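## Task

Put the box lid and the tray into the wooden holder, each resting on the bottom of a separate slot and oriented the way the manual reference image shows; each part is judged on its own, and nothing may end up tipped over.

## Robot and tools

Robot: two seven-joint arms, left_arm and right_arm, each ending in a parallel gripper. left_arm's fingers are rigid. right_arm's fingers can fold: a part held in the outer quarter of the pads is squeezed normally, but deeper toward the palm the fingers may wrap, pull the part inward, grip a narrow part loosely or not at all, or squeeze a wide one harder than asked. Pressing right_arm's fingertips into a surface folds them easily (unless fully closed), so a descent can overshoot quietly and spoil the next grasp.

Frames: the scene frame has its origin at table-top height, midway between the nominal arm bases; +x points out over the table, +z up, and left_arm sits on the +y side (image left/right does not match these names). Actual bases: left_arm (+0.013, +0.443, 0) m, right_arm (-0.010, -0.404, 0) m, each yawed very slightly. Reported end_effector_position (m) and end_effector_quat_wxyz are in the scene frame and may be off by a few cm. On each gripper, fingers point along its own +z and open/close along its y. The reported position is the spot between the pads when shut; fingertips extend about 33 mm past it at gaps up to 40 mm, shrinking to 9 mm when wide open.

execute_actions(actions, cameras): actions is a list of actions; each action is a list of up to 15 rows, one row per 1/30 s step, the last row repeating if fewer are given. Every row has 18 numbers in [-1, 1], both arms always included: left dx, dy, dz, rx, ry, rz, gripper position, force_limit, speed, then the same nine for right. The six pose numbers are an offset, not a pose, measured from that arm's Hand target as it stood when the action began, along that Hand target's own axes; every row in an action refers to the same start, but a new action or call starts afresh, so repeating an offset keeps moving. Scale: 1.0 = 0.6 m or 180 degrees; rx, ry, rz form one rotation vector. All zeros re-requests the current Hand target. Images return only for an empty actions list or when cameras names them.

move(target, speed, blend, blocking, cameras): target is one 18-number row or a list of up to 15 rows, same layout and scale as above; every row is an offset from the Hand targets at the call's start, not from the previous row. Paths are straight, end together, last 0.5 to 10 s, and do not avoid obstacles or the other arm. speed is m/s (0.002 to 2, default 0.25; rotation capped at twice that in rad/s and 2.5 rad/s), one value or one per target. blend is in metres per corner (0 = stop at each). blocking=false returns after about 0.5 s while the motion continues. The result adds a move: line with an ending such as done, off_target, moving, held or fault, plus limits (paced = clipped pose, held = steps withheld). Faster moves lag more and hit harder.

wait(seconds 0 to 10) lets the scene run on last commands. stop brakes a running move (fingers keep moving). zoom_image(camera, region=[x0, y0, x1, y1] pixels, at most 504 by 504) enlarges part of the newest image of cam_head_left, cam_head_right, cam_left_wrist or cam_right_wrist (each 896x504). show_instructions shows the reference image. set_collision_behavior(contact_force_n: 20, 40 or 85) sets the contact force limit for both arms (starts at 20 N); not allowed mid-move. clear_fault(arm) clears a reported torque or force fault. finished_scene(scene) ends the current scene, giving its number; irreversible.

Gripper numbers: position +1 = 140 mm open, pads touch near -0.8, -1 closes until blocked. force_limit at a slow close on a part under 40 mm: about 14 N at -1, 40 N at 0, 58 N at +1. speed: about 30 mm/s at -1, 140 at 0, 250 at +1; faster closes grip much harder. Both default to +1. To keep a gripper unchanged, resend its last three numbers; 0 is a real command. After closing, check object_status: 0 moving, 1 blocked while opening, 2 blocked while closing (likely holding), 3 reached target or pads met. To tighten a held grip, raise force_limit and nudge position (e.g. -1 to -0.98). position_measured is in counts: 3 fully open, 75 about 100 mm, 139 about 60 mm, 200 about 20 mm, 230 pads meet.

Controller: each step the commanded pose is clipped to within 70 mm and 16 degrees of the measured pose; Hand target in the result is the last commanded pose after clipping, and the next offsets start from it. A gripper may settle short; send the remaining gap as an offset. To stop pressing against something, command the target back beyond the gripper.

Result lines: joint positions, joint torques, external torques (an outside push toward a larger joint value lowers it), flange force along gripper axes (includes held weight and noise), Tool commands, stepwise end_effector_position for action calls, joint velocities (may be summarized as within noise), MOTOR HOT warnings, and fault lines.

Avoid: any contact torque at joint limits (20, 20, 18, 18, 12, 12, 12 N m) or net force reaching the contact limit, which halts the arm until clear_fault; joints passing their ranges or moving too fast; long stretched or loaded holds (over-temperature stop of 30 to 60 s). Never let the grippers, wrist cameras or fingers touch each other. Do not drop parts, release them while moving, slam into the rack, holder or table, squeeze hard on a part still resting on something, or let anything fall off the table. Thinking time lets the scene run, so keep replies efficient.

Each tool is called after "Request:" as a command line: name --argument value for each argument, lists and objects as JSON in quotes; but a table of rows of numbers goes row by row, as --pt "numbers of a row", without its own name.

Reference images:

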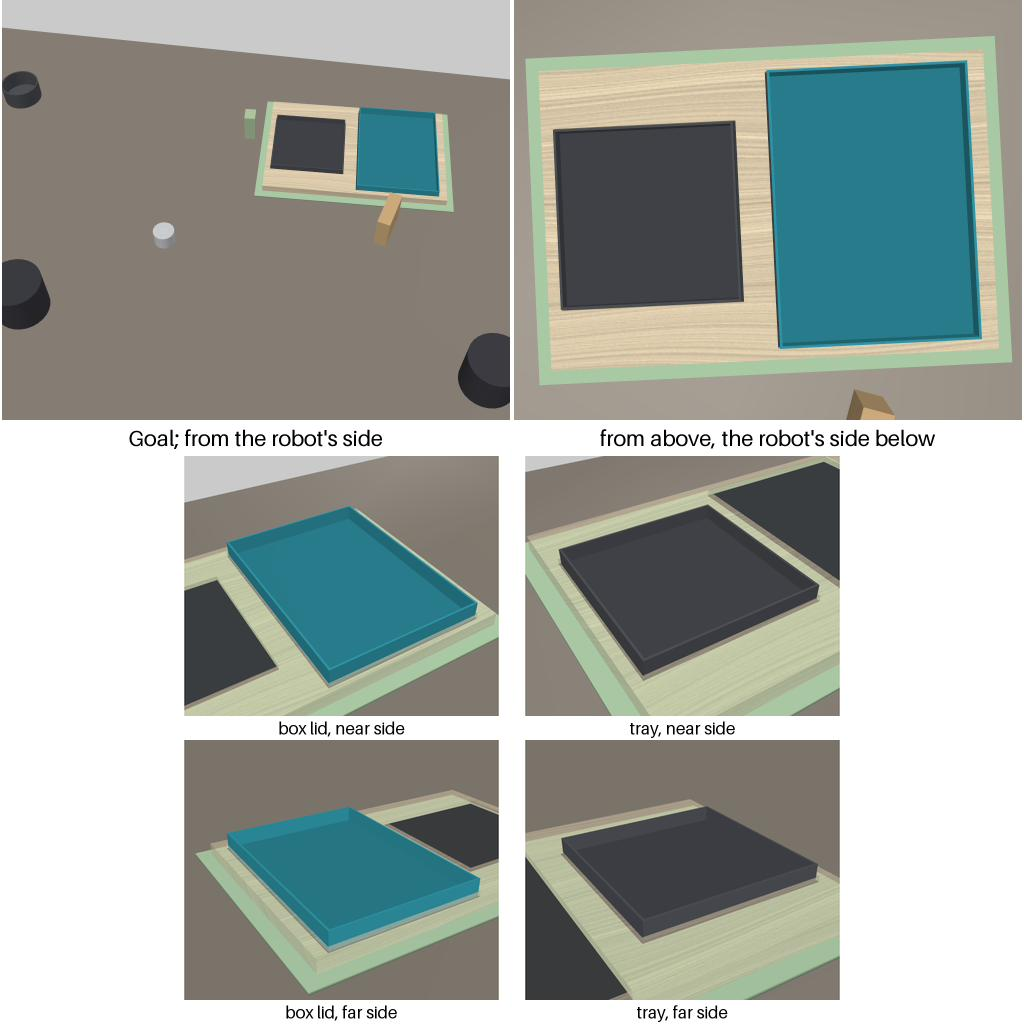

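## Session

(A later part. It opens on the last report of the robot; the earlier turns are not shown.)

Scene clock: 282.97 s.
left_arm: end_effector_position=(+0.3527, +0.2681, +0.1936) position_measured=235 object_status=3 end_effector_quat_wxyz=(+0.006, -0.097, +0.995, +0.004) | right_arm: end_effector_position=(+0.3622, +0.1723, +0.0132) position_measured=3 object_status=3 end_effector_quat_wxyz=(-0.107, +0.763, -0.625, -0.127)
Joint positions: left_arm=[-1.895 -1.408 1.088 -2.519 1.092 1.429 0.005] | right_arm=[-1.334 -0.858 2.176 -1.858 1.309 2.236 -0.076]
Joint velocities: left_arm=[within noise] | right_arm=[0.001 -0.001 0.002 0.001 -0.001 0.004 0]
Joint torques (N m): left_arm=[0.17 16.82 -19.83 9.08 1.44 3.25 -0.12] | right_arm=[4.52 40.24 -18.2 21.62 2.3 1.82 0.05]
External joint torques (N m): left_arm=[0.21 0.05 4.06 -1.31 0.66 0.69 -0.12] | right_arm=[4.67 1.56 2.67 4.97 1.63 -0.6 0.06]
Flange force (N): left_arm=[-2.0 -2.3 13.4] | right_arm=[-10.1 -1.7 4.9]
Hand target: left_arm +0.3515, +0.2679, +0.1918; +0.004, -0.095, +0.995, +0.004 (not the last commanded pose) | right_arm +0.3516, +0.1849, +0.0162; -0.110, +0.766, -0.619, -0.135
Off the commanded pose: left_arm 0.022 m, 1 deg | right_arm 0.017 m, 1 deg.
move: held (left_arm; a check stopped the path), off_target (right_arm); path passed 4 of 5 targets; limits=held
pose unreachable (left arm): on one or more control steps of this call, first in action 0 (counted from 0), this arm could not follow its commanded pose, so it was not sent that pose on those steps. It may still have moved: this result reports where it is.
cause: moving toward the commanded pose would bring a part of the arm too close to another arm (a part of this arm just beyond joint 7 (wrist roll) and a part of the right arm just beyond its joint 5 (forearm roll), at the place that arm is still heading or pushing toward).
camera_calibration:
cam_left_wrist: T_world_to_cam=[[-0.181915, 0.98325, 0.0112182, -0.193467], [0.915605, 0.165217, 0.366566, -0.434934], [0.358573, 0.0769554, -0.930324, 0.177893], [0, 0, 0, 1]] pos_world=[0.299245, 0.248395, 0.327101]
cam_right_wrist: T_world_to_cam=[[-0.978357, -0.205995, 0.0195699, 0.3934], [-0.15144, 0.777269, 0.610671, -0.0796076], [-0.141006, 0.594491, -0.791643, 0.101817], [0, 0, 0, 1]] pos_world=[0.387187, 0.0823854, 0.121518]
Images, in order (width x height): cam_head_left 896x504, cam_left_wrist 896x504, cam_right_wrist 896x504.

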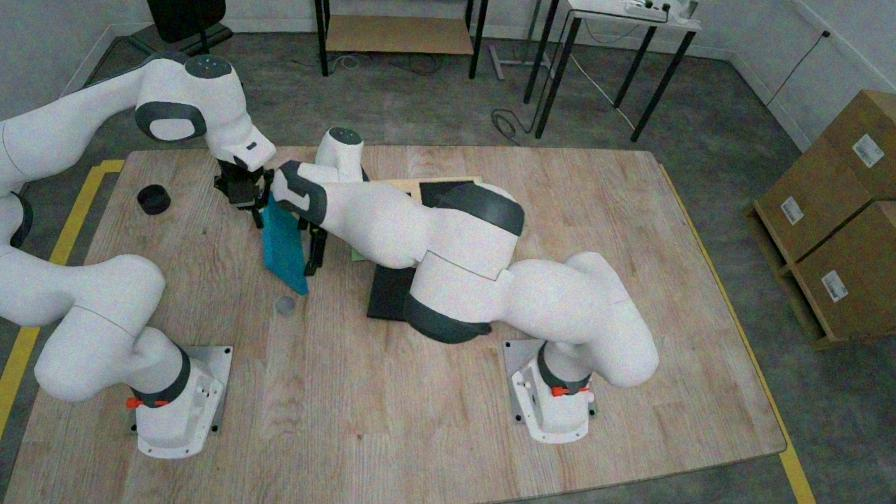

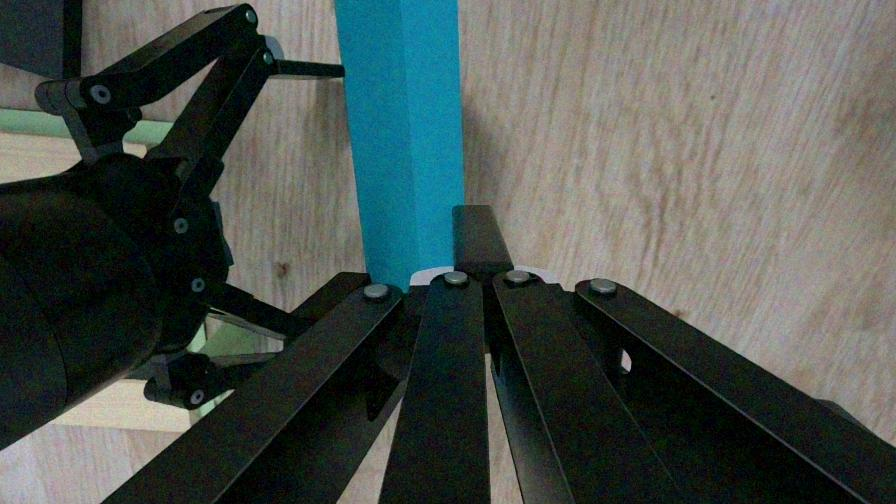

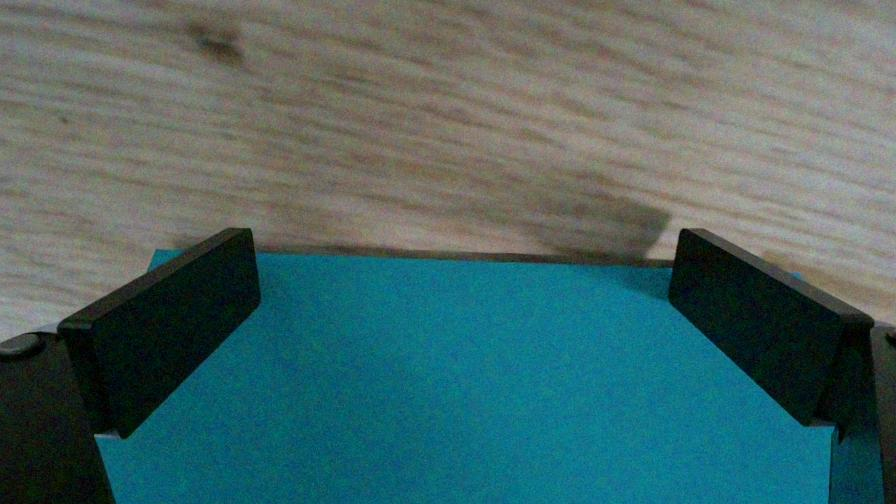

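Request:
move --pt "0 0.0275 0.0073 0.1667 0 0 -1 0 1 0 0 0 0 0 0 1 1 1" --pt "0 -0.0475 0.014 0.1667 0 0 -1 0 1 0 0 0 0 0 0 1 1 1" --speed '[0.1,0.05]' --blend '[0.005,0]' --cameras '["cam_left_wrist","cam_right_wrist","cam_head_left"]'

Scene clock: 296.53 s.
left_arm: end_effector_position=(+0.3616, +0.2347, +0.1948) position_measured=235 object_status=3 end_effector_quat_wxyz=(+0.037, -0.088, +0.958, -0.270) | right_arm: end_effector_position=(+0.3604, +0.1725, +0.0113) position_measured=3 object_status=3 end_effector_quat_wxyz=(-0.106, +0.763, -0.625, -0.127)
Joint positions: left_arm=[-1.448 -1.708 1.268 -2.797 1.217 1.881 0.257] | right_arm=[-1.336 -0.857 2.183 -1.859 1.308 2.239 -0.076]
Joint velocities: left_arm=[0 0.002 0.001 0 0 0.003 -0.007] | right_arm=[within noise]
Joint torques (N m): left_arm=[0.82 19.44 -14.21 3.5 1.78 -0.3 -0.46] | right_arm=[4.22 41.45 -19.41 22.22 2.39 2.03 0.11]
External joint torques (N m): left_arm=[0.82 5.42 6.94 -0.91 1.24 -3.81 -0.41] | right_arm=[4.32 2.72 1.27 5.57 1.73 -0.37 0.12]
Flange force (N): left_arm=[-3.4 9.5 21.5] | right_arm=[-10.4 -1.7 1.8]
Hand target: left_arm +0.3570, +0.2400, +0.1832; +0.029, -0.091, +0.962, -0.254 | right_arm +0.3516, +0.1849, +0.0162; -0.110, +0.766, -0.619, -0.135
Off the commanded pose: left_arm 0.014 m, 2 deg | right_arm 0.016 m, 1 deg.
move: off_target (left_arm, right_arm)
camera_calibration:
cam_left_wrist: T_world_to_cam=[[-0.136639, 0.843732, -0.519081, -0.0394207], [0.877617, 0.346146, 0.331619, -0.459886], [0.459476, -0.410242, -0.787771, 0.228454], [0, 0, 0, 1]] pos_world=[0.293248, 0.286169, 0.312014]
cam_right_wrist: T_world_to_cam=[[-0.978126, -0.206808, 0.0223519, 0.391675], [-0.15048, 0.777685, 0.610378, -0.0792784], [-0.143614, 0.593664, -0.791795, 0.101019], [0, 0, 0, 1]] pos_world=[0.385685, 0.0826838, 0.119621]
Images, in order (width x height): cam_head_left 896x504, cam_left_wrist 896x504, cam_right_wrist 896x504.

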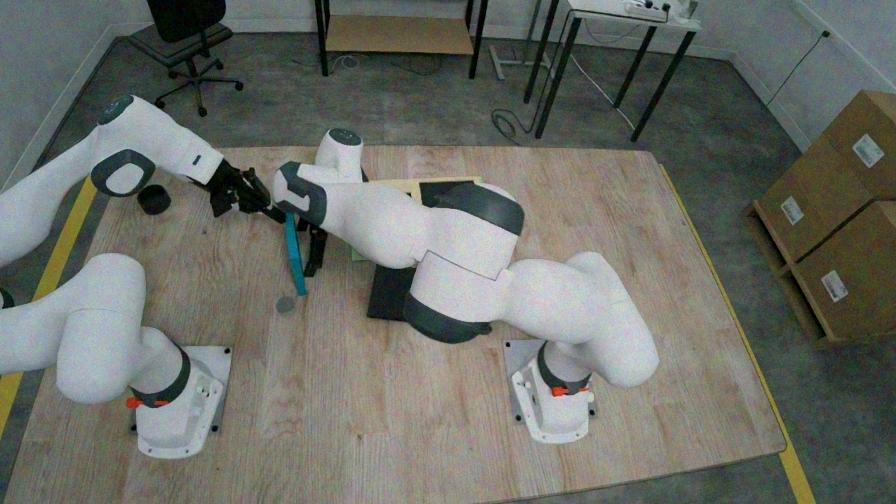

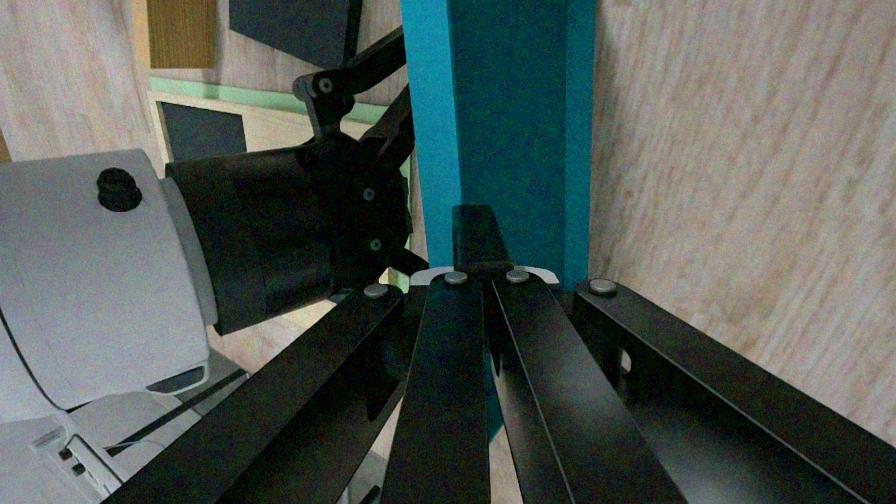

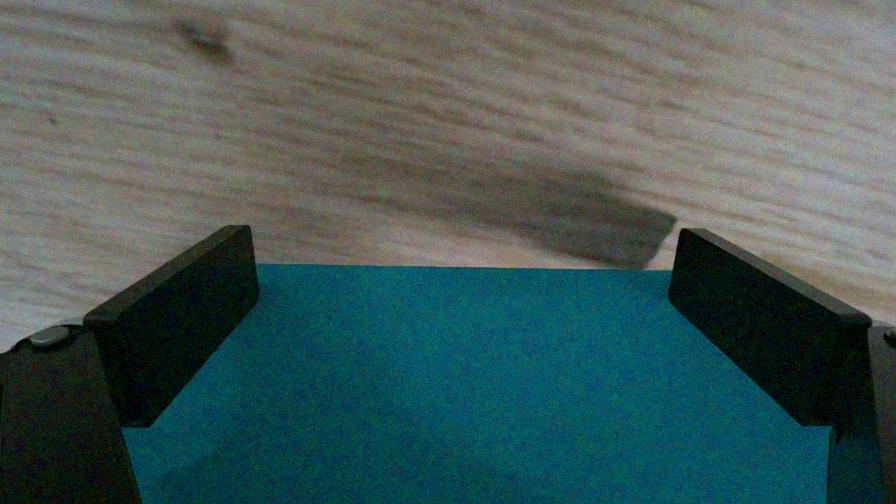

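Request:
move --target '[0,-0.0396,0.015,0,0,0,-1,0,1,0,0,0,0,0,0,1,1,1]' --speed 0.04 --cameras '["cam_left_wrist","cam_right_wrist","cam_head_left"]'

Scene clock: 310.27 s.
left_arm: end_effector_position=(+0.3626, +0.2150, +0.1886) position_measured=235 object_status=3 end_effector_quat_wxyz=(+0.031, -0.087, +0.962, -0.256) | right_arm: end_effector_position=(+0.3537, +0.1826, +0.0152) position_measured=3 object_status=3 end_effector_quat_wxyz=(-0.109, +0.766, -0.619, -0.132)
Joint positions: left_arm=[-1.528 -1.619 1.271 -2.77 1.22 1.932 0.204] | right_arm=[-1.331 -0.852 2.189 -1.849 1.309 2.239 -0.076]
Joint velocities: left_arm=[0 -0.001 0.001 0.001 -0.001 0 -0.005] | right_arm=[within noise]
Joint torques (N m): left_arm=[0.3 14.86 -20.26 5.51 0.49 3.58 -0.38] | right_arm=[-0.04 38.81 -22.04 16.72 0.97 2.45 0.14]
External joint torques (N m): left_arm=[0.38 0.83 1.65 0.09 -0.11 0.08 -0.33] | right_arm=[0.08 -0.19 -1.54 -0.13 0.3 0.06 0.15]
Flange force (N): left_arm=[-0.8 1.4 5.2] | right_arm=[0.1 1.0 -2.0]
Hand target: left_arm +0.3617, +0.2153, +0.1871; +0.029, -0.091, +0.962, -0.254 | right_arm +0.3516, +0.1849, +0.0162; -0.110, +0.766, -0.619, -0.135
Off the commanded pose: left_arm 0.002 m, 1 deg | right_arm 0.003 m, 0 deg.
move: done
camera_calibration:
cam_left_wrist: T_world_to_cam=[[-0.140833, 0.858239, -0.493551, -0.0323143], [0.883814, 0.333634, 0.327966, -0.450708], [0.446139, -0.390019, -0.80551, 0.218836], [0, 0, 0, 1]] pos_world=[0.29616, 0.263455, 0.308142]
cam_right_wrist: T_world_to_cam=[[-0.975043, -0.220967, 0.0215677, 0.388629], [-0.160445, 0.768446, 0.619474, -0.0854587], [-0.153457, 0.600553, -0.784721, 0.0993724], [0, 0, 0, 1]] pos_world=[0.380468, 0.0918663, 0.122537]
Images, in order (width x height): cam_head_left 896x504, cam_left_wrist 896x504, cam_right_wrist 896x504.

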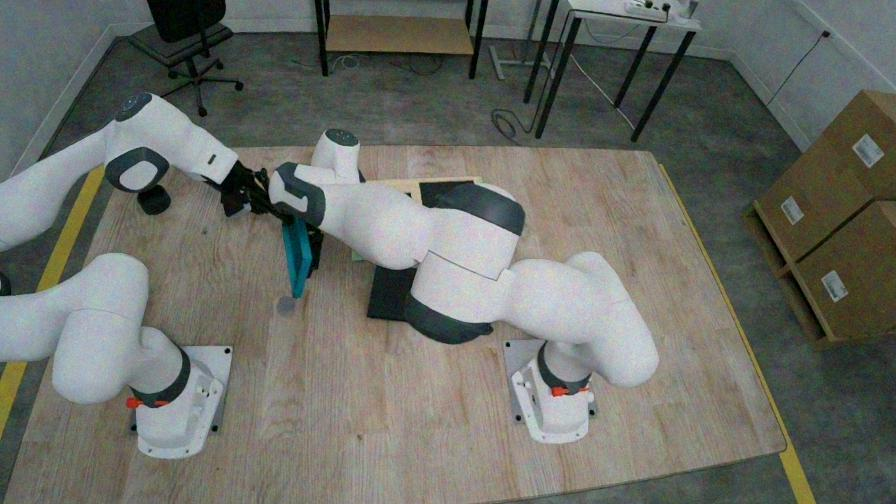

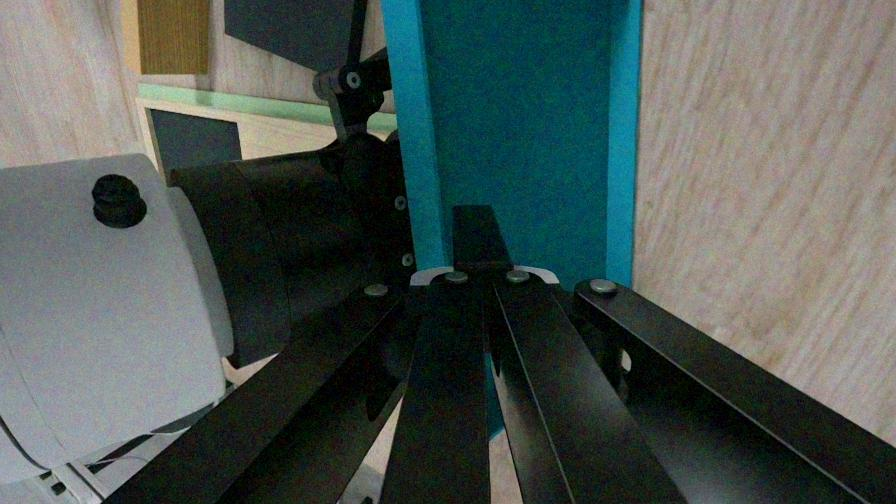

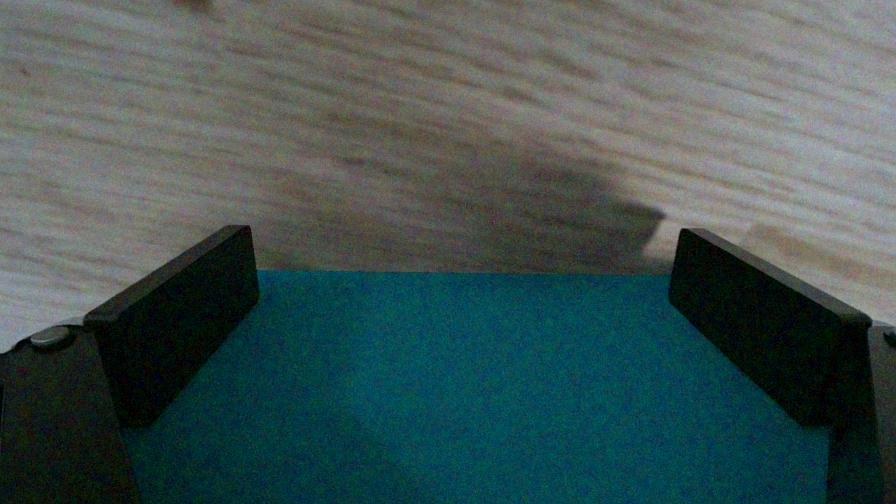

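Request:
zoom_image --camera "cam_head_left" --region '[240, 180, 340, 320]'

Scaled by 3.600 from the camera's 896x504 image, which has a finer 1280x720 frame.

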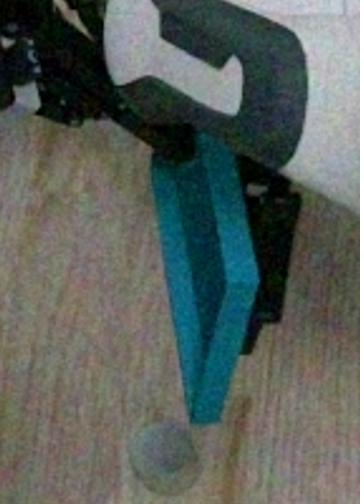

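Request:
move --pt "0.007 0.0745 -0.0448 0.2444 0 0 -1 0 1 0 0 0 0 0 0 1 1 1" --pt "0.007 0.0745 -0.0448 0.2444 0 0 -0.25 0 0 0 0 0 0 0 0 1 1 1" --speed 0.12 --cameras '["cam_left_wrist","cam_head_left"]'

Scene clock: 343.37 s.
left_arm: end_effector_position=(+0.3470, +0.2656, +0.1870) position_measured=160 object_status=0 end_effector_quat_wxyz=(+0.059, -0.075, +0.799, -0.594) | right_arm: end_effector_position=(+0.3537, +0.1826, +0.0152) position_measured=3 object_status=3 end_effector_quat_wxyz=(-0.109, +0.766, -0.619, -0.132)
Joint positions: left_arm=[-0.721 -1.775 1.998 -2.944 0.939 2.24 1.168] | right_arm=[-1.331 -0.852 2.189 -1.849 1.309 2.239 -0.076]
Joint torques (N m): left_arm=[0.42 8.84 -14.52 -10.58 -0.57 1.74 -0.02] | right_arm=[-0.08 38.78 -22 16.7 0.96 2.45 0.1]
External joint torques (N m): left_arm=[0.45 -0.56 1.83 1.05 -0.51 0.04 0.08] | right_arm=[0.11 -0.26 -1.42 -0.15 0.29 0.04 0.11]
Flange force (N): left_arm=[0.7 5.4 0.1] | right_arm=[0.2 1.0 -1.7]
Hand target: left_arm +0.3477, +0.2657, +0.1883; +0.061, -0.074, +0.797, -0.596 | right_arm +0.3516, +0.1849, +0.0162; -0.110, +0.766, -0.619, -0.135
Off the commanded pose: left_arm 0.001 m, 0 deg | right_arm 0.003 m, 0 deg.
joint sent to its limit (left arm) — joint 2 (shoulder), lower limit. The joint targets still meet the commanded pose.
move: done
camera_calibration:
cam_left_wrist: T_world_to_cam=[[-0.0398073, 0.289602, -0.956319, 0.123862], [0.853346, 0.507759, 0.118244, -0.449732], [0.519823, -0.811364, -0.267343, 0.229908], [0, 0, 0, 1]] pos_world=[0.269196, 0.379024, 0.233094]
Images, in order (width x height): cam_head_left 896x504, cam_left_wrist 896x504.

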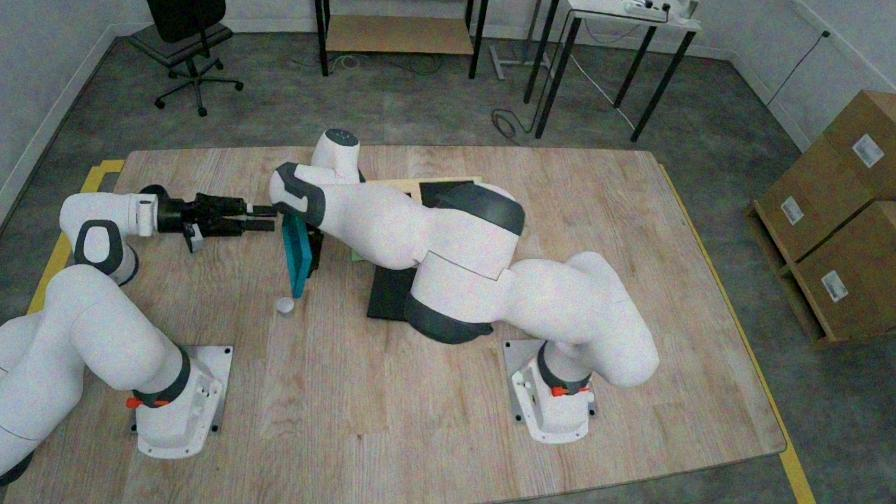

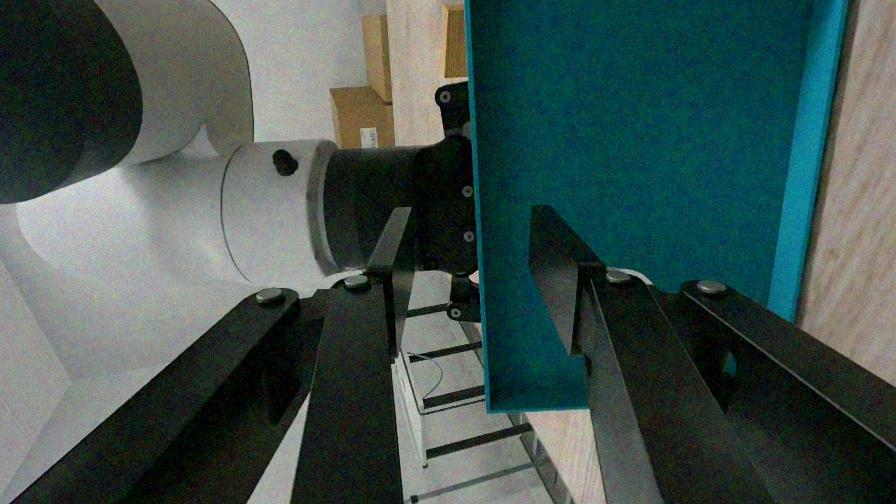

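Request:
move --pt "0 0.01 0 0 0 0 -0.25 0 0 0 0 0 0 0 0 1 1 1" --pt "0 0.01 0.105 0 0 0 -0.25 0 0 0 0 0 0 0 0 1 1 1" --speed 0.07 --blend '[0.005,0]' --cameras '["cam_left_wrist"]'

Scene clock: 359.00 s.
left_arm: end_effector_position=(+0.3562, +0.2069, +0.1653) position_measured=160 object_status=3 end_effector_quat_wxyz=(+0.061, -0.067, +0.798, -0.596) | right_arm: end_effector_position=(+0.3620, +0.1754, +0.0140) position_measured=3 object_status=3 end_effector_quat_wxyz=(-0.110, +0.762, -0.625, -0.129)
Joint positions: left_arm=[-0.953 -1.761 2.126 -2.927 1.148 2.456 1.085] | right_arm=[-1.341 -0.852 2.187 -1.855 1.309 2.244 -0.076]
Joint velocities: left_arm=[0 0.001 0.001 0 0.001 0 -0.006] | right_arm=[within noise]
Joint torques (N m): left_arm=[-0.31 9.59 -14.49 -12.22 1.35 3.16 -0.64] | right_arm=[5.54 40.17 -18.26 20.24 1.05 1.73 0.13]
External joint torques (N m): left_arm=[-0.32 0.1 1.85 1.85 0.68 1.25 -0.54] | right_arm=[5.85 1.33 2.43 3.5 0.39 -0.7 0.14]
Flange force (N): left_arm=[-2.1 4.2 14.0] | right_arm=[-8.4 4.9 -0.3]
Hand target: left_arm +0.3591, +0.2081, +0.1648; +0.061, -0.074, +0.797, -0.596 | right_arm +0.3516, +0.1849, +0.0162; -0.110, +0.766, -0.619, -0.135
Off the commanded pose: left_arm 0.003 m, 1 deg | right_arm 0.014 m, 1 deg.
move: off_target (right_arm); blend cut to 0.003 m at target 1
camera_calibration:
cam_left_wrist: T_world_to_cam=[[-0.0230754, 0.286706, -0.957741, 0.115381], [0.857686, 0.497888, 0.128381, -0.426465], [0.513655, -0.818479, -0.257393, 0.173726], [0, 0, 0, 1]] pos_world=[0.279201, 0.321442, 0.209971]
Images, in order (width x height): cam_left_wrist 896x504.

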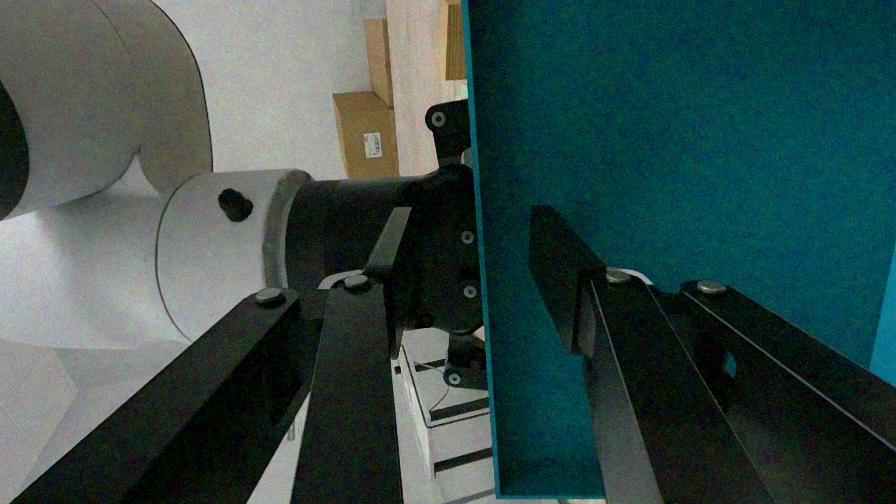

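Request:
move --pt "0 0 -0.0067 0 0 0 -0.25 0 0 0 0 0 0 0 0 1 1 1" --pt "0 0 -0.0067 0 0 0 -1 0 -1 0 0 0 0 0 0 1 1 1" --speed 0.05 --cameras '["cam_left_wrist","cam_head_left"]'

Request:
wait --seconds 0.4

Scene clock: 365.63 s.
left_arm: end_effector_position=(+0.3575, +0.2110, +0.1656) position_measured=229 object_status=2 end_effector_quat_wxyz=(+0.059, -0.074, +0.797, -0.596) | right_arm: end_effector_position=(+0.3543, +0.1830, +0.0155) position_measured=3 object_status=3 end_effector_quat_wxyz=(-0.110, +0.766, -0.619, -0.132)
Joint positions: left_arm=[-0.938 -1.761 2.123 -2.929 1.142 2.449 1.076] | right_arm=[-1.333 -0.85 2.192 -1.849 1.309 2.243 -0.076]
Joint velocities: left_arm=[-0.001 -0.001 0 0 -0.001 0 -0.005] | right_arm=[within noise]
Joint torques (N m): left_arm=[0.83 9.49 -15.37 -12.74 0.92 2.24 0.3] | right_arm=[0.18 38.85 -21.73 16.79 0.75 2.22 0.17]
External joint torques (N m): left_arm=[0.91 0.06 0.91 1.42 0.28 0.34 0.39] | right_arm=[0.23 -0.11 -1.38 -0.1 0.09 -0.16 0.18]
Flange force (N): left_arm=[1.2 5.5 -0.1] | right_arm=[-0.3 1.0 -2.5]
Hand target: left_arm +0.3583, +0.2118, +0.1659; +0.061, -0.074, +0.797, -0.596 | right_arm +0.3516, +0.1849, +0.0162; -0.110, +0.766, -0.619, -0.135
Off the commanded pose: left_arm 0.001 m, 0 deg | right_arm 0.003 m, 0 deg.
move: done
camera_calibration:
cam_left_wrist: T_world_to_cam=[[-0.0378808, 0.284896, -0.95781, 0.120144], [0.853897, 0.507105, 0.117065, -0.428338], [0.519061, -0.813436, -0.262481, 0.174375], [0, 0, 0, 1]] pos_world=[0.279796, 0.324827, 0.210988]
Images, in order (width x height): cam_head_left 896x504, cam_left_wrist 896x504.

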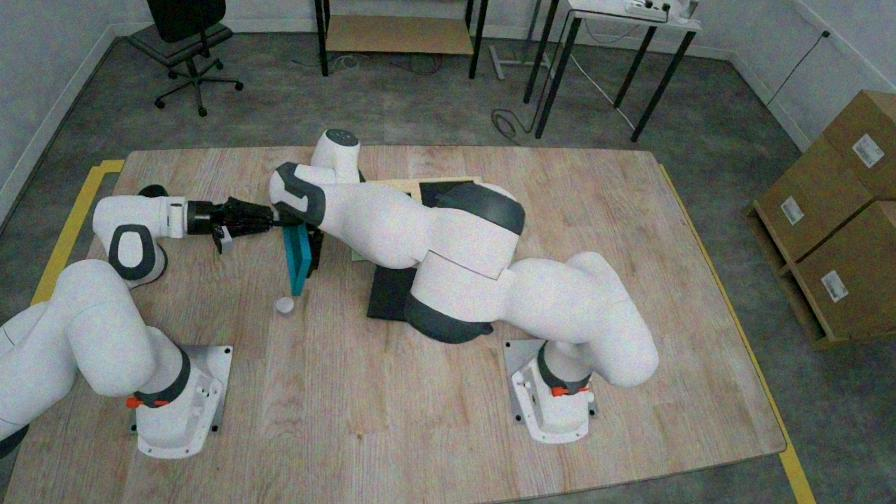

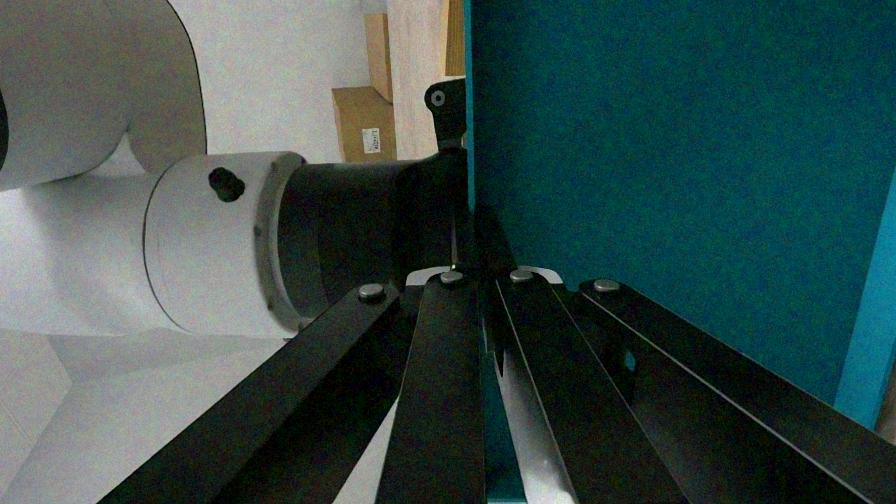

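Scene clock: 366.03 s.
left_arm: end_effector_position=(+0.3575, +0.2110, +0.1656) position_measured=229 object_status=2 end_effector_quat_wxyz=(+0.058, -0.075, +0.797, -0.596) | right_arm: end_effector_position=(+0.3543, +0.1830, +0.0155) position_measured=3 object_status=3 end_effector_quat_wxyz=(-0.110, +0.766, -0.619, -0.132)
Joint positions: left_arm=[-0.938 -1.761 2.123 -2.929 1.142 2.449 1.075] | right_arm=[-1.333 -0.85 2.192 -1.849 1.309 2.243 -0.076]
Joint torques (N m): left_arm=[0.79 9.45 -15.32 -12.77 0.94 2.21 0.27] | right_arm=[0.16 38.83 -21.71 16.79 0.75 2.22 0.13]
External joint torques (N m): left_arm=[0.89 0.01 0.97 1.34 0.29 0.31 0.37] | right_arm=[0.23 -0.16 -1.33 -0.1 0.1 -0.17 0.14]
Flange force (N): left_arm=[1.4 5.5 0.0] | right_arm=[-0.3 0.9 -2.3]
Hand target: left_arm +0.3583, +0.2118, +0.1659; +0.061, -0.074, +0.797, -0.596 | right_arm +0.3516, +0.1849, +0.0162; -0.110, +0.766, -0.619, -0.135
Tool commands: left_gripper/position=-1.0 left_gripper/force_limit=+0.0 left_gripper/speed=-1.0 right_gripper/position=+1.0 right_gripper/force_limit=+1.0 right_gripper/speed=+1.0
Off the commanded pose: left_arm 0.001 m, 0 deg | right_arm 0.003 m, 0 deg.
wait: 0.40 s; at rest by 0.17 s

Request:
move --pt "0 0 0 0 0 0 -1 0 -1 0.1567 0 -0.057 0 0 0 1 1 1" --pt "0 0 0 0 0 0 -1 0 -1 0.2777 0 -0.4558 0 0 0 1 1 1" --pt "-0.05 -0.103 -0.064 0 0 0 -1 0 -1 0.2777 0 -0.4558 0 0 0 1 1 1" --speed '[0.12,0.25,0.08]' --blend '[0.02,0.01,0]' --cameras '["cam_left_wrist","cam_head_left"]'

Scene clock: 382.97 s.
left_arm: end_effector_position=(+0.3841, +0.2369, +0.2362) position_measured=229 object_status=2 end_effector_quat_wxyz=(+0.065, -0.071, +0.797, -0.596) | right_arm: end_effector_position=(+0.4050, -0.0596, +0.2164) position_measured=3 object_status=3 end_effector_quat_wxyz=(-0.111, +0.766, -0.619, -0.133)
Joint positions: left_arm=[-0.982 -1.774 1.813 -2.896 0.901 2.407 1.02] | right_arm=[-0.792 -0.418 1.262 -2.227 0.838 2.014 -0.198]
Joint velocities: left_arm=[0 0 -0.001 0 -0.004 0 -0.005] | right_arm=[within noise]
Joint torques (N m): left_arm=[-0.07 10.35 -18.41 -7.12 -0.05 2.13 -0.46] | right_arm=[0.23 2.66 -14.14 21.64 1 2.14 0.01]
External joint torques (N m): left_arm=[0.02 -0.29 0.7 0.72 -0.59 0.08 -0.36] | right_arm=[0.26 0.28 -1.91 -1.06 -0.01 -0.17 0.02]
Flange force (N): left_arm=[-1.7 0.8 -0.2] | right_arm=[3.3 12.8 -5.6]
Hand target: left_arm +0.3834, +0.2365, +0.2363; +0.061, -0.074, +0.797, -0.596 | right_arm +0.4037, -0.0598, +0.2160; -0.110, +0.766, -0.619, -0.135
Off the commanded pose: left_arm 0.001 m, 1 deg | right_arm 0.001 m, 0 deg.
move: done
camera_calibration:
cam_left_wrist: T_world_to_cam=[[-0.0246572, 0.287165, -0.957564, 0.175757], [0.851105, 0.508497, 0.130578, -0.474858], [0.524416, -0.811768, -0.256946, 0.196399], [0, 0, 0, 1]] pos_world=[0.305492, 0.350423, 0.280768]
Images, in order (width x height): cam_head_left 896x504, cam_left_wrist 896x504.

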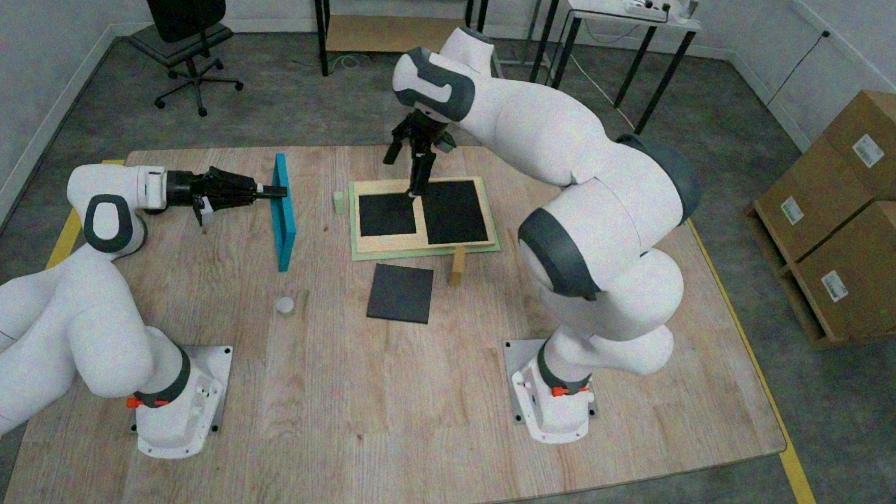

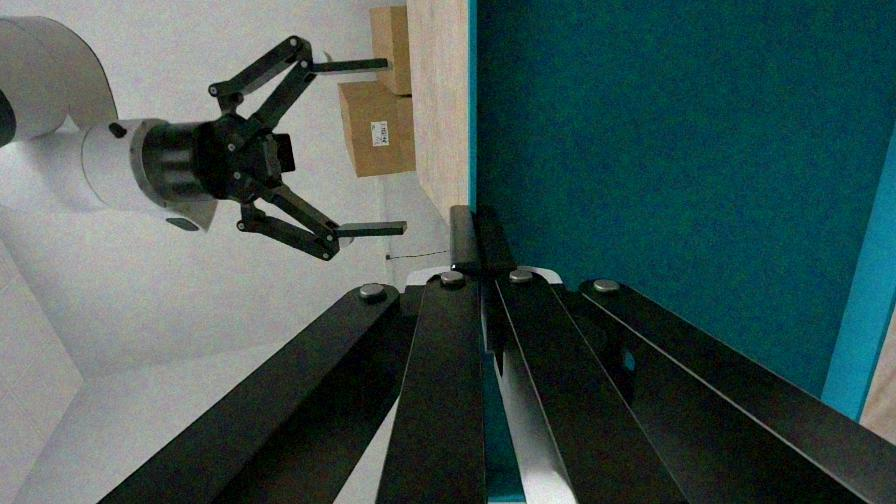

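Request:
move --target '[0,-0.071,0.066,-0.4111,0,0,-1,0,-1,0,0,0,0,0,0,1,1,1]' --speed 0.2 --cameras '["cam_left_wrist","cam_head_left"]'

Scene clock: 389.80 s.
left_arm: end_effector_position=(+0.3934, +0.1867, +0.2664) position_measured=229 object_status=2 end_effector_quat_wxyz=(+0.006, -0.094, +0.996, +0.002) | right_arm: end_effector_position=(+0.4050, -0.0596, +0.2164) position_measured=3 object_status=3 end_effector_quat_wxyz=(-0.111, +0.766, -0.619, -0.133)
Joint positions: left_arm=[-1.61 -0.526 0.897 -2.261 0.439 1.889 0.429] | right_arm=[-0.792 -0.418 1.262 -2.227 0.838 2.014 -0.198]
Joint velocities: left_arm=[0 0.001 0 0.001 -0.001 -0.005 0] | right_arm=[within noise]
Joint torques (N m): left_arm=[0.38 -3.11 -10.8 23.13 0.28 2.46 -0.12] | right_arm=[0.21 2.66 -14.17 21.64 1 2.14 0.01]
External joint torques (N m): left_arm=[0.44 0.61 1.4 0.25 -0.45 -0.09 -0.12] | right_arm=[0.26 0.31 -1.9 -1.08 -0.01 -0.17 0.02]
Flange force (N): left_arm=[-4.7 -3.7 1.0] | right_arm=[3.4 12.8 -5.5]
Hand target: left_arm +0.3927, +0.1873, +0.2660; +0.004, -0.095, +0.995, +0.004 | right_arm +0.4037, -0.0598, +0.2160; -0.110, +0.766, -0.619, -0.135
Off the commanded pose: left_arm 0.001 m, 0 deg | right_arm 0.001 m, 0 deg.
move: done
camera_calibration:
cam_left_wrist: T_world_to_cam=[[-0.175559, 0.98444, 0.0075492, -0.10857], [0.916378, 0.16061, 0.366682, -0.484921], [0.359764, 0.0712924, -0.930316, 0.237843], [0, 0, 0, 1]] pos_world=[0.339743, 0.167807, 0.399901]
Images, in order (width x height): cam_head_left 896x504, cam_left_wrist 896x504.

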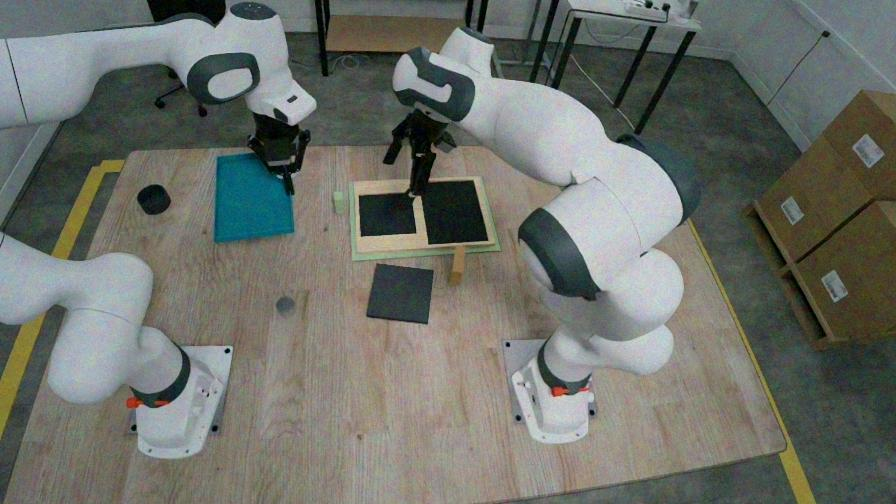

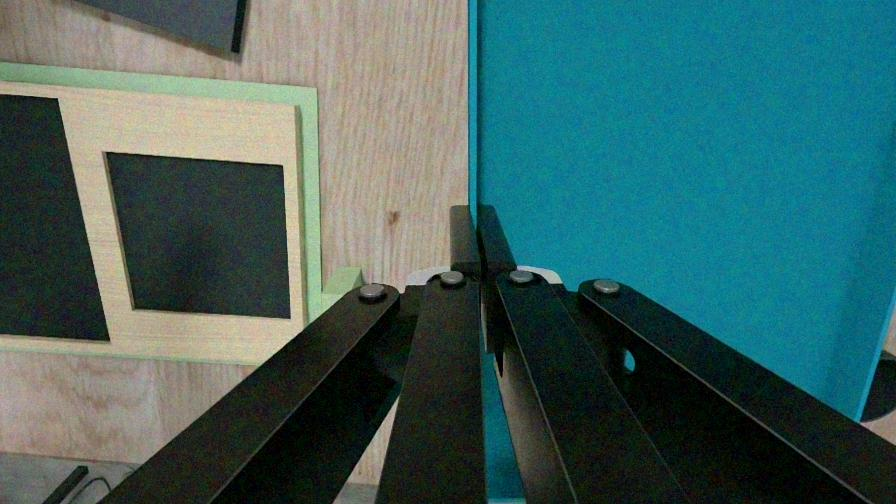

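Request:
move --pt "0 0 0.333 0 0 0 -1 0 -1 0 0 0 0 0 0 1 1 1" --pt "0 0 0.367 0 0 0 -1 0 -1 0 0 0 0 0 0 1 1 1" --speed '[0.2,0.05]' --blend '[0.01,0]' --cameras '["cam_left_wrist"]'

Scene clock: 396.17 s.
left_arm: end_effector_position=(+0.3960, +0.1873, +0.0468) position_measured=229 object_status=2 end_effector_quat_wxyz=(+0.007, -0.091, +0.996, +0.001) | right_arm: end_effector_position=(+0.4050, -0.0596, +0.2164) position_measured=3 object_status=3 end_effector_quat_wxyz=(-0.111, +0.766, -0.619, -0.133)
Joint positions: left_arm=[-2.388 -0.159 1.852 -2.532 0.3 2.566 0.578] | right_arm=[-0.792 -0.418 1.262 -2.227 0.838 2.014 -0.198]
Joint velocities: left_arm=[-0.003 0 0.001 0.001 0 -0.001 -0.004] | right_arm=[within noise]
Joint torques (N m): left_arm=[0.36 11.05 -2.24 18.3 0.33 1.84 -0.32] | right_arm=[0.2 2.75 -14.18 21.73 0.98 2.15 0.01]
External joint torques (N m): left_arm=[0.31 0.14 1.88 -0.71 -0.07 -0.7 -0.32] | right_arm=[0.28 0.33 -1.93 -0.9 -0.03 -0.15 0.02]
Flange force (N): left_arm=[0.0 0.0 0.0] | right_arm=[3.2 12.4 -5.7]
Hand target: left_arm +0.3944, +0.1891, +0.0459; +0.004, -0.095, +0.995, +0.004 | right_arm +0.4037, -0.0598, +0.2160; -0.110, +0.766, -0.619, -0.135
Off the commanded pose: left_arm 0.003 m, 1 deg | right_arm 0.001 m, 0 deg.
move: done
camera_calibration:
cam_left_wrist: T_world_to_cam=[[-0.169686, 0.985485, 0.0050601, -0.109552], [0.916801, 0.155972, 0.367625, -0.406152], [0.3615, 0.06702, -0.92996, 0.0327252], [0, 0, 0, 1]] pos_world=[0.341941, 0.169117, 0.180299]
Images, in order (width x height): cam_left_wrist 896x504.

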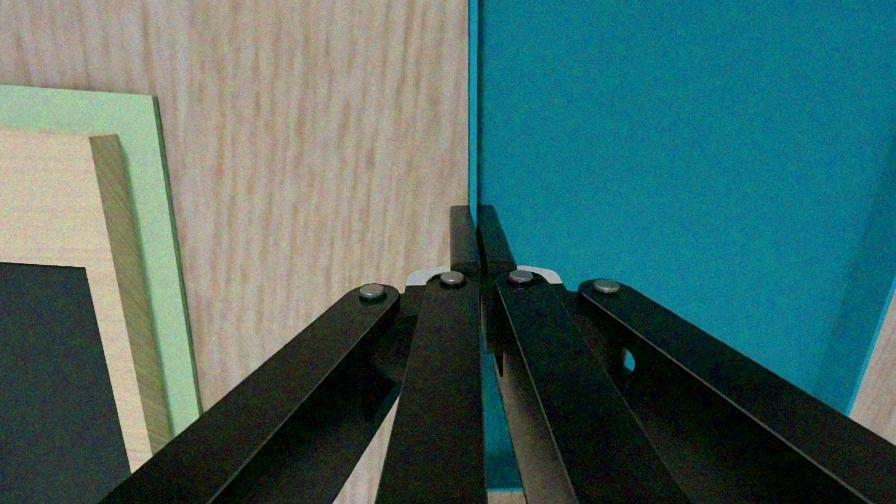

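Request:
move --pt "0 0 0.0083 0 0 0 -1 0 -1 0 0 0 0 0 0 1 1 1" --pt "0 0 0.0083 0 0 0 -0.65 0 -1 0 0 0 0 0 0 1 1 1" --pt "0 0 -0.25 0 0 0 -0.65 0 -1 0 0 0 0 0 0 1 1 1" --speed '[0.03,0.03,0.15]' --cameras '["cam_left_wrist","cam_head_left"]'

Scene clock: 399.80 s.
left_arm: end_effector_position=(+0.3961, +0.1869, +0.0468) position_measured=229 object_status=2 end_effector_quat_wxyz=(+0.007, -0.090, +0.996, +0.003) | right_arm: end_effector_position=(+0.4050, -0.0596, +0.2164) position_measured=3 object_status=3 end_effector_quat_wxyz=(-0.111, +0.766, -0.619, -0.133)
Joint positions: left_arm=[-2.405 -0.159 1.866 -2.528 0.305 2.561 0.572] | right_arm=[-0.792 -0.418 1.262 -2.227 0.838 2.014 -0.198]
Joint torques (N m): left_arm=[0.42 11.32 -2.93 18.17 0.25 2.42 -0.1] | right_arm=[0.13 2.69 -14.2 21.71 1 2.15 0.03]
External joint torques (N m): left_arm=[0.4 0.02 1.21 -0.82 -0.15 -0.1 -0.1] | right_arm=[0.13 0.34 -1.95 -1.11 -0.02 -0.17 0.04]
External joint torques when the fault began: left_arm=[0.68 -2.4 3.77 -3.22 0.6 1.36 -0.08]
Flange force (N): left_arm=[0.0 0.0 0.0] | right_arm=[3.5 12.3 -5.4]
Flange force when the fault began (N): left_arm=[0.0 0.0 0.0]
Hand target: left_arm +0.3961, +0.1869, +0.0468; +0.007, -0.090, +0.996, +0.003 (not the last commanded pose) | right_arm +0.4037, -0.0598, +0.2160; -0.110, +0.766, -0.619, -0.135
Tool commands: left_gripper/position=-1.0 left_gripper/force_limit=+0.003922 left_gripper/speed=-1.0 right_gripper/position=+1.0 right_gripper/force_limit=+1.0 right_gripper/speed=+1.0
Off the commanded pose: left_arm 0.149 m, 1 deg | right_arm 0.001 m, 0 deg.
FORCE FAULT: contact force on the left arm reached its limit, and that arm stopped. The contact can be on any part of that arm, not only on its tool. That arm's remaining commands of this call were not run. That arm is still stopped at the end of this call. While its stop runs, that arm takes no new command, but execute_actions still moves its gripper.
CLEAR FAULT: the left arm stays stopped (Reflex) until you call clear_fault(arm="left_arm").
move: fault (left_arm); path passed 0 of 3 targets; target 2's new numbers were not sent
camera_calibration:
cam_left_wrist: T_world_to_cam=[[-0.168184, 0.985705, 0.0100042, -0.109988], [0.91695, 0.152712, 0.368622, -0.405695], [0.361825, 0.0711699, -0.929525, 0.0316822], [0, 0, 0, 1]] pos_world=[0.34204, 0.168115, 0.180098]
Images, in order (width x height): cam_head_left 896x504, cam_left_wrist 896x504.

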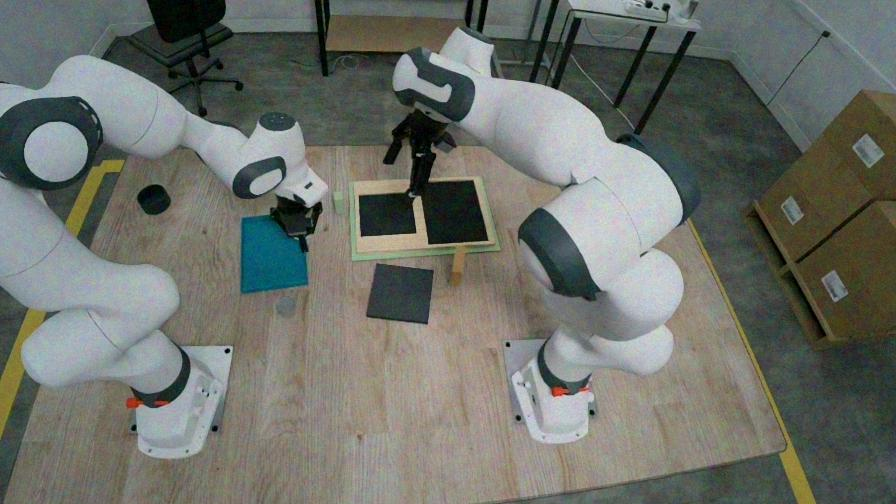

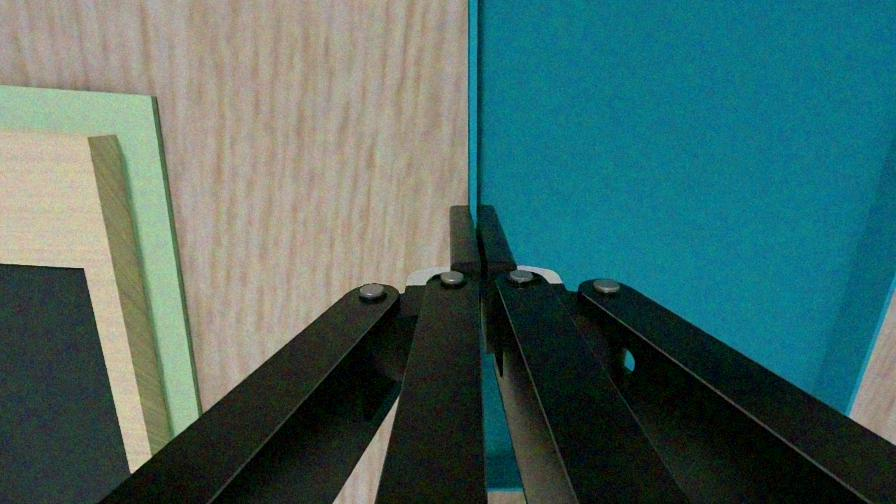

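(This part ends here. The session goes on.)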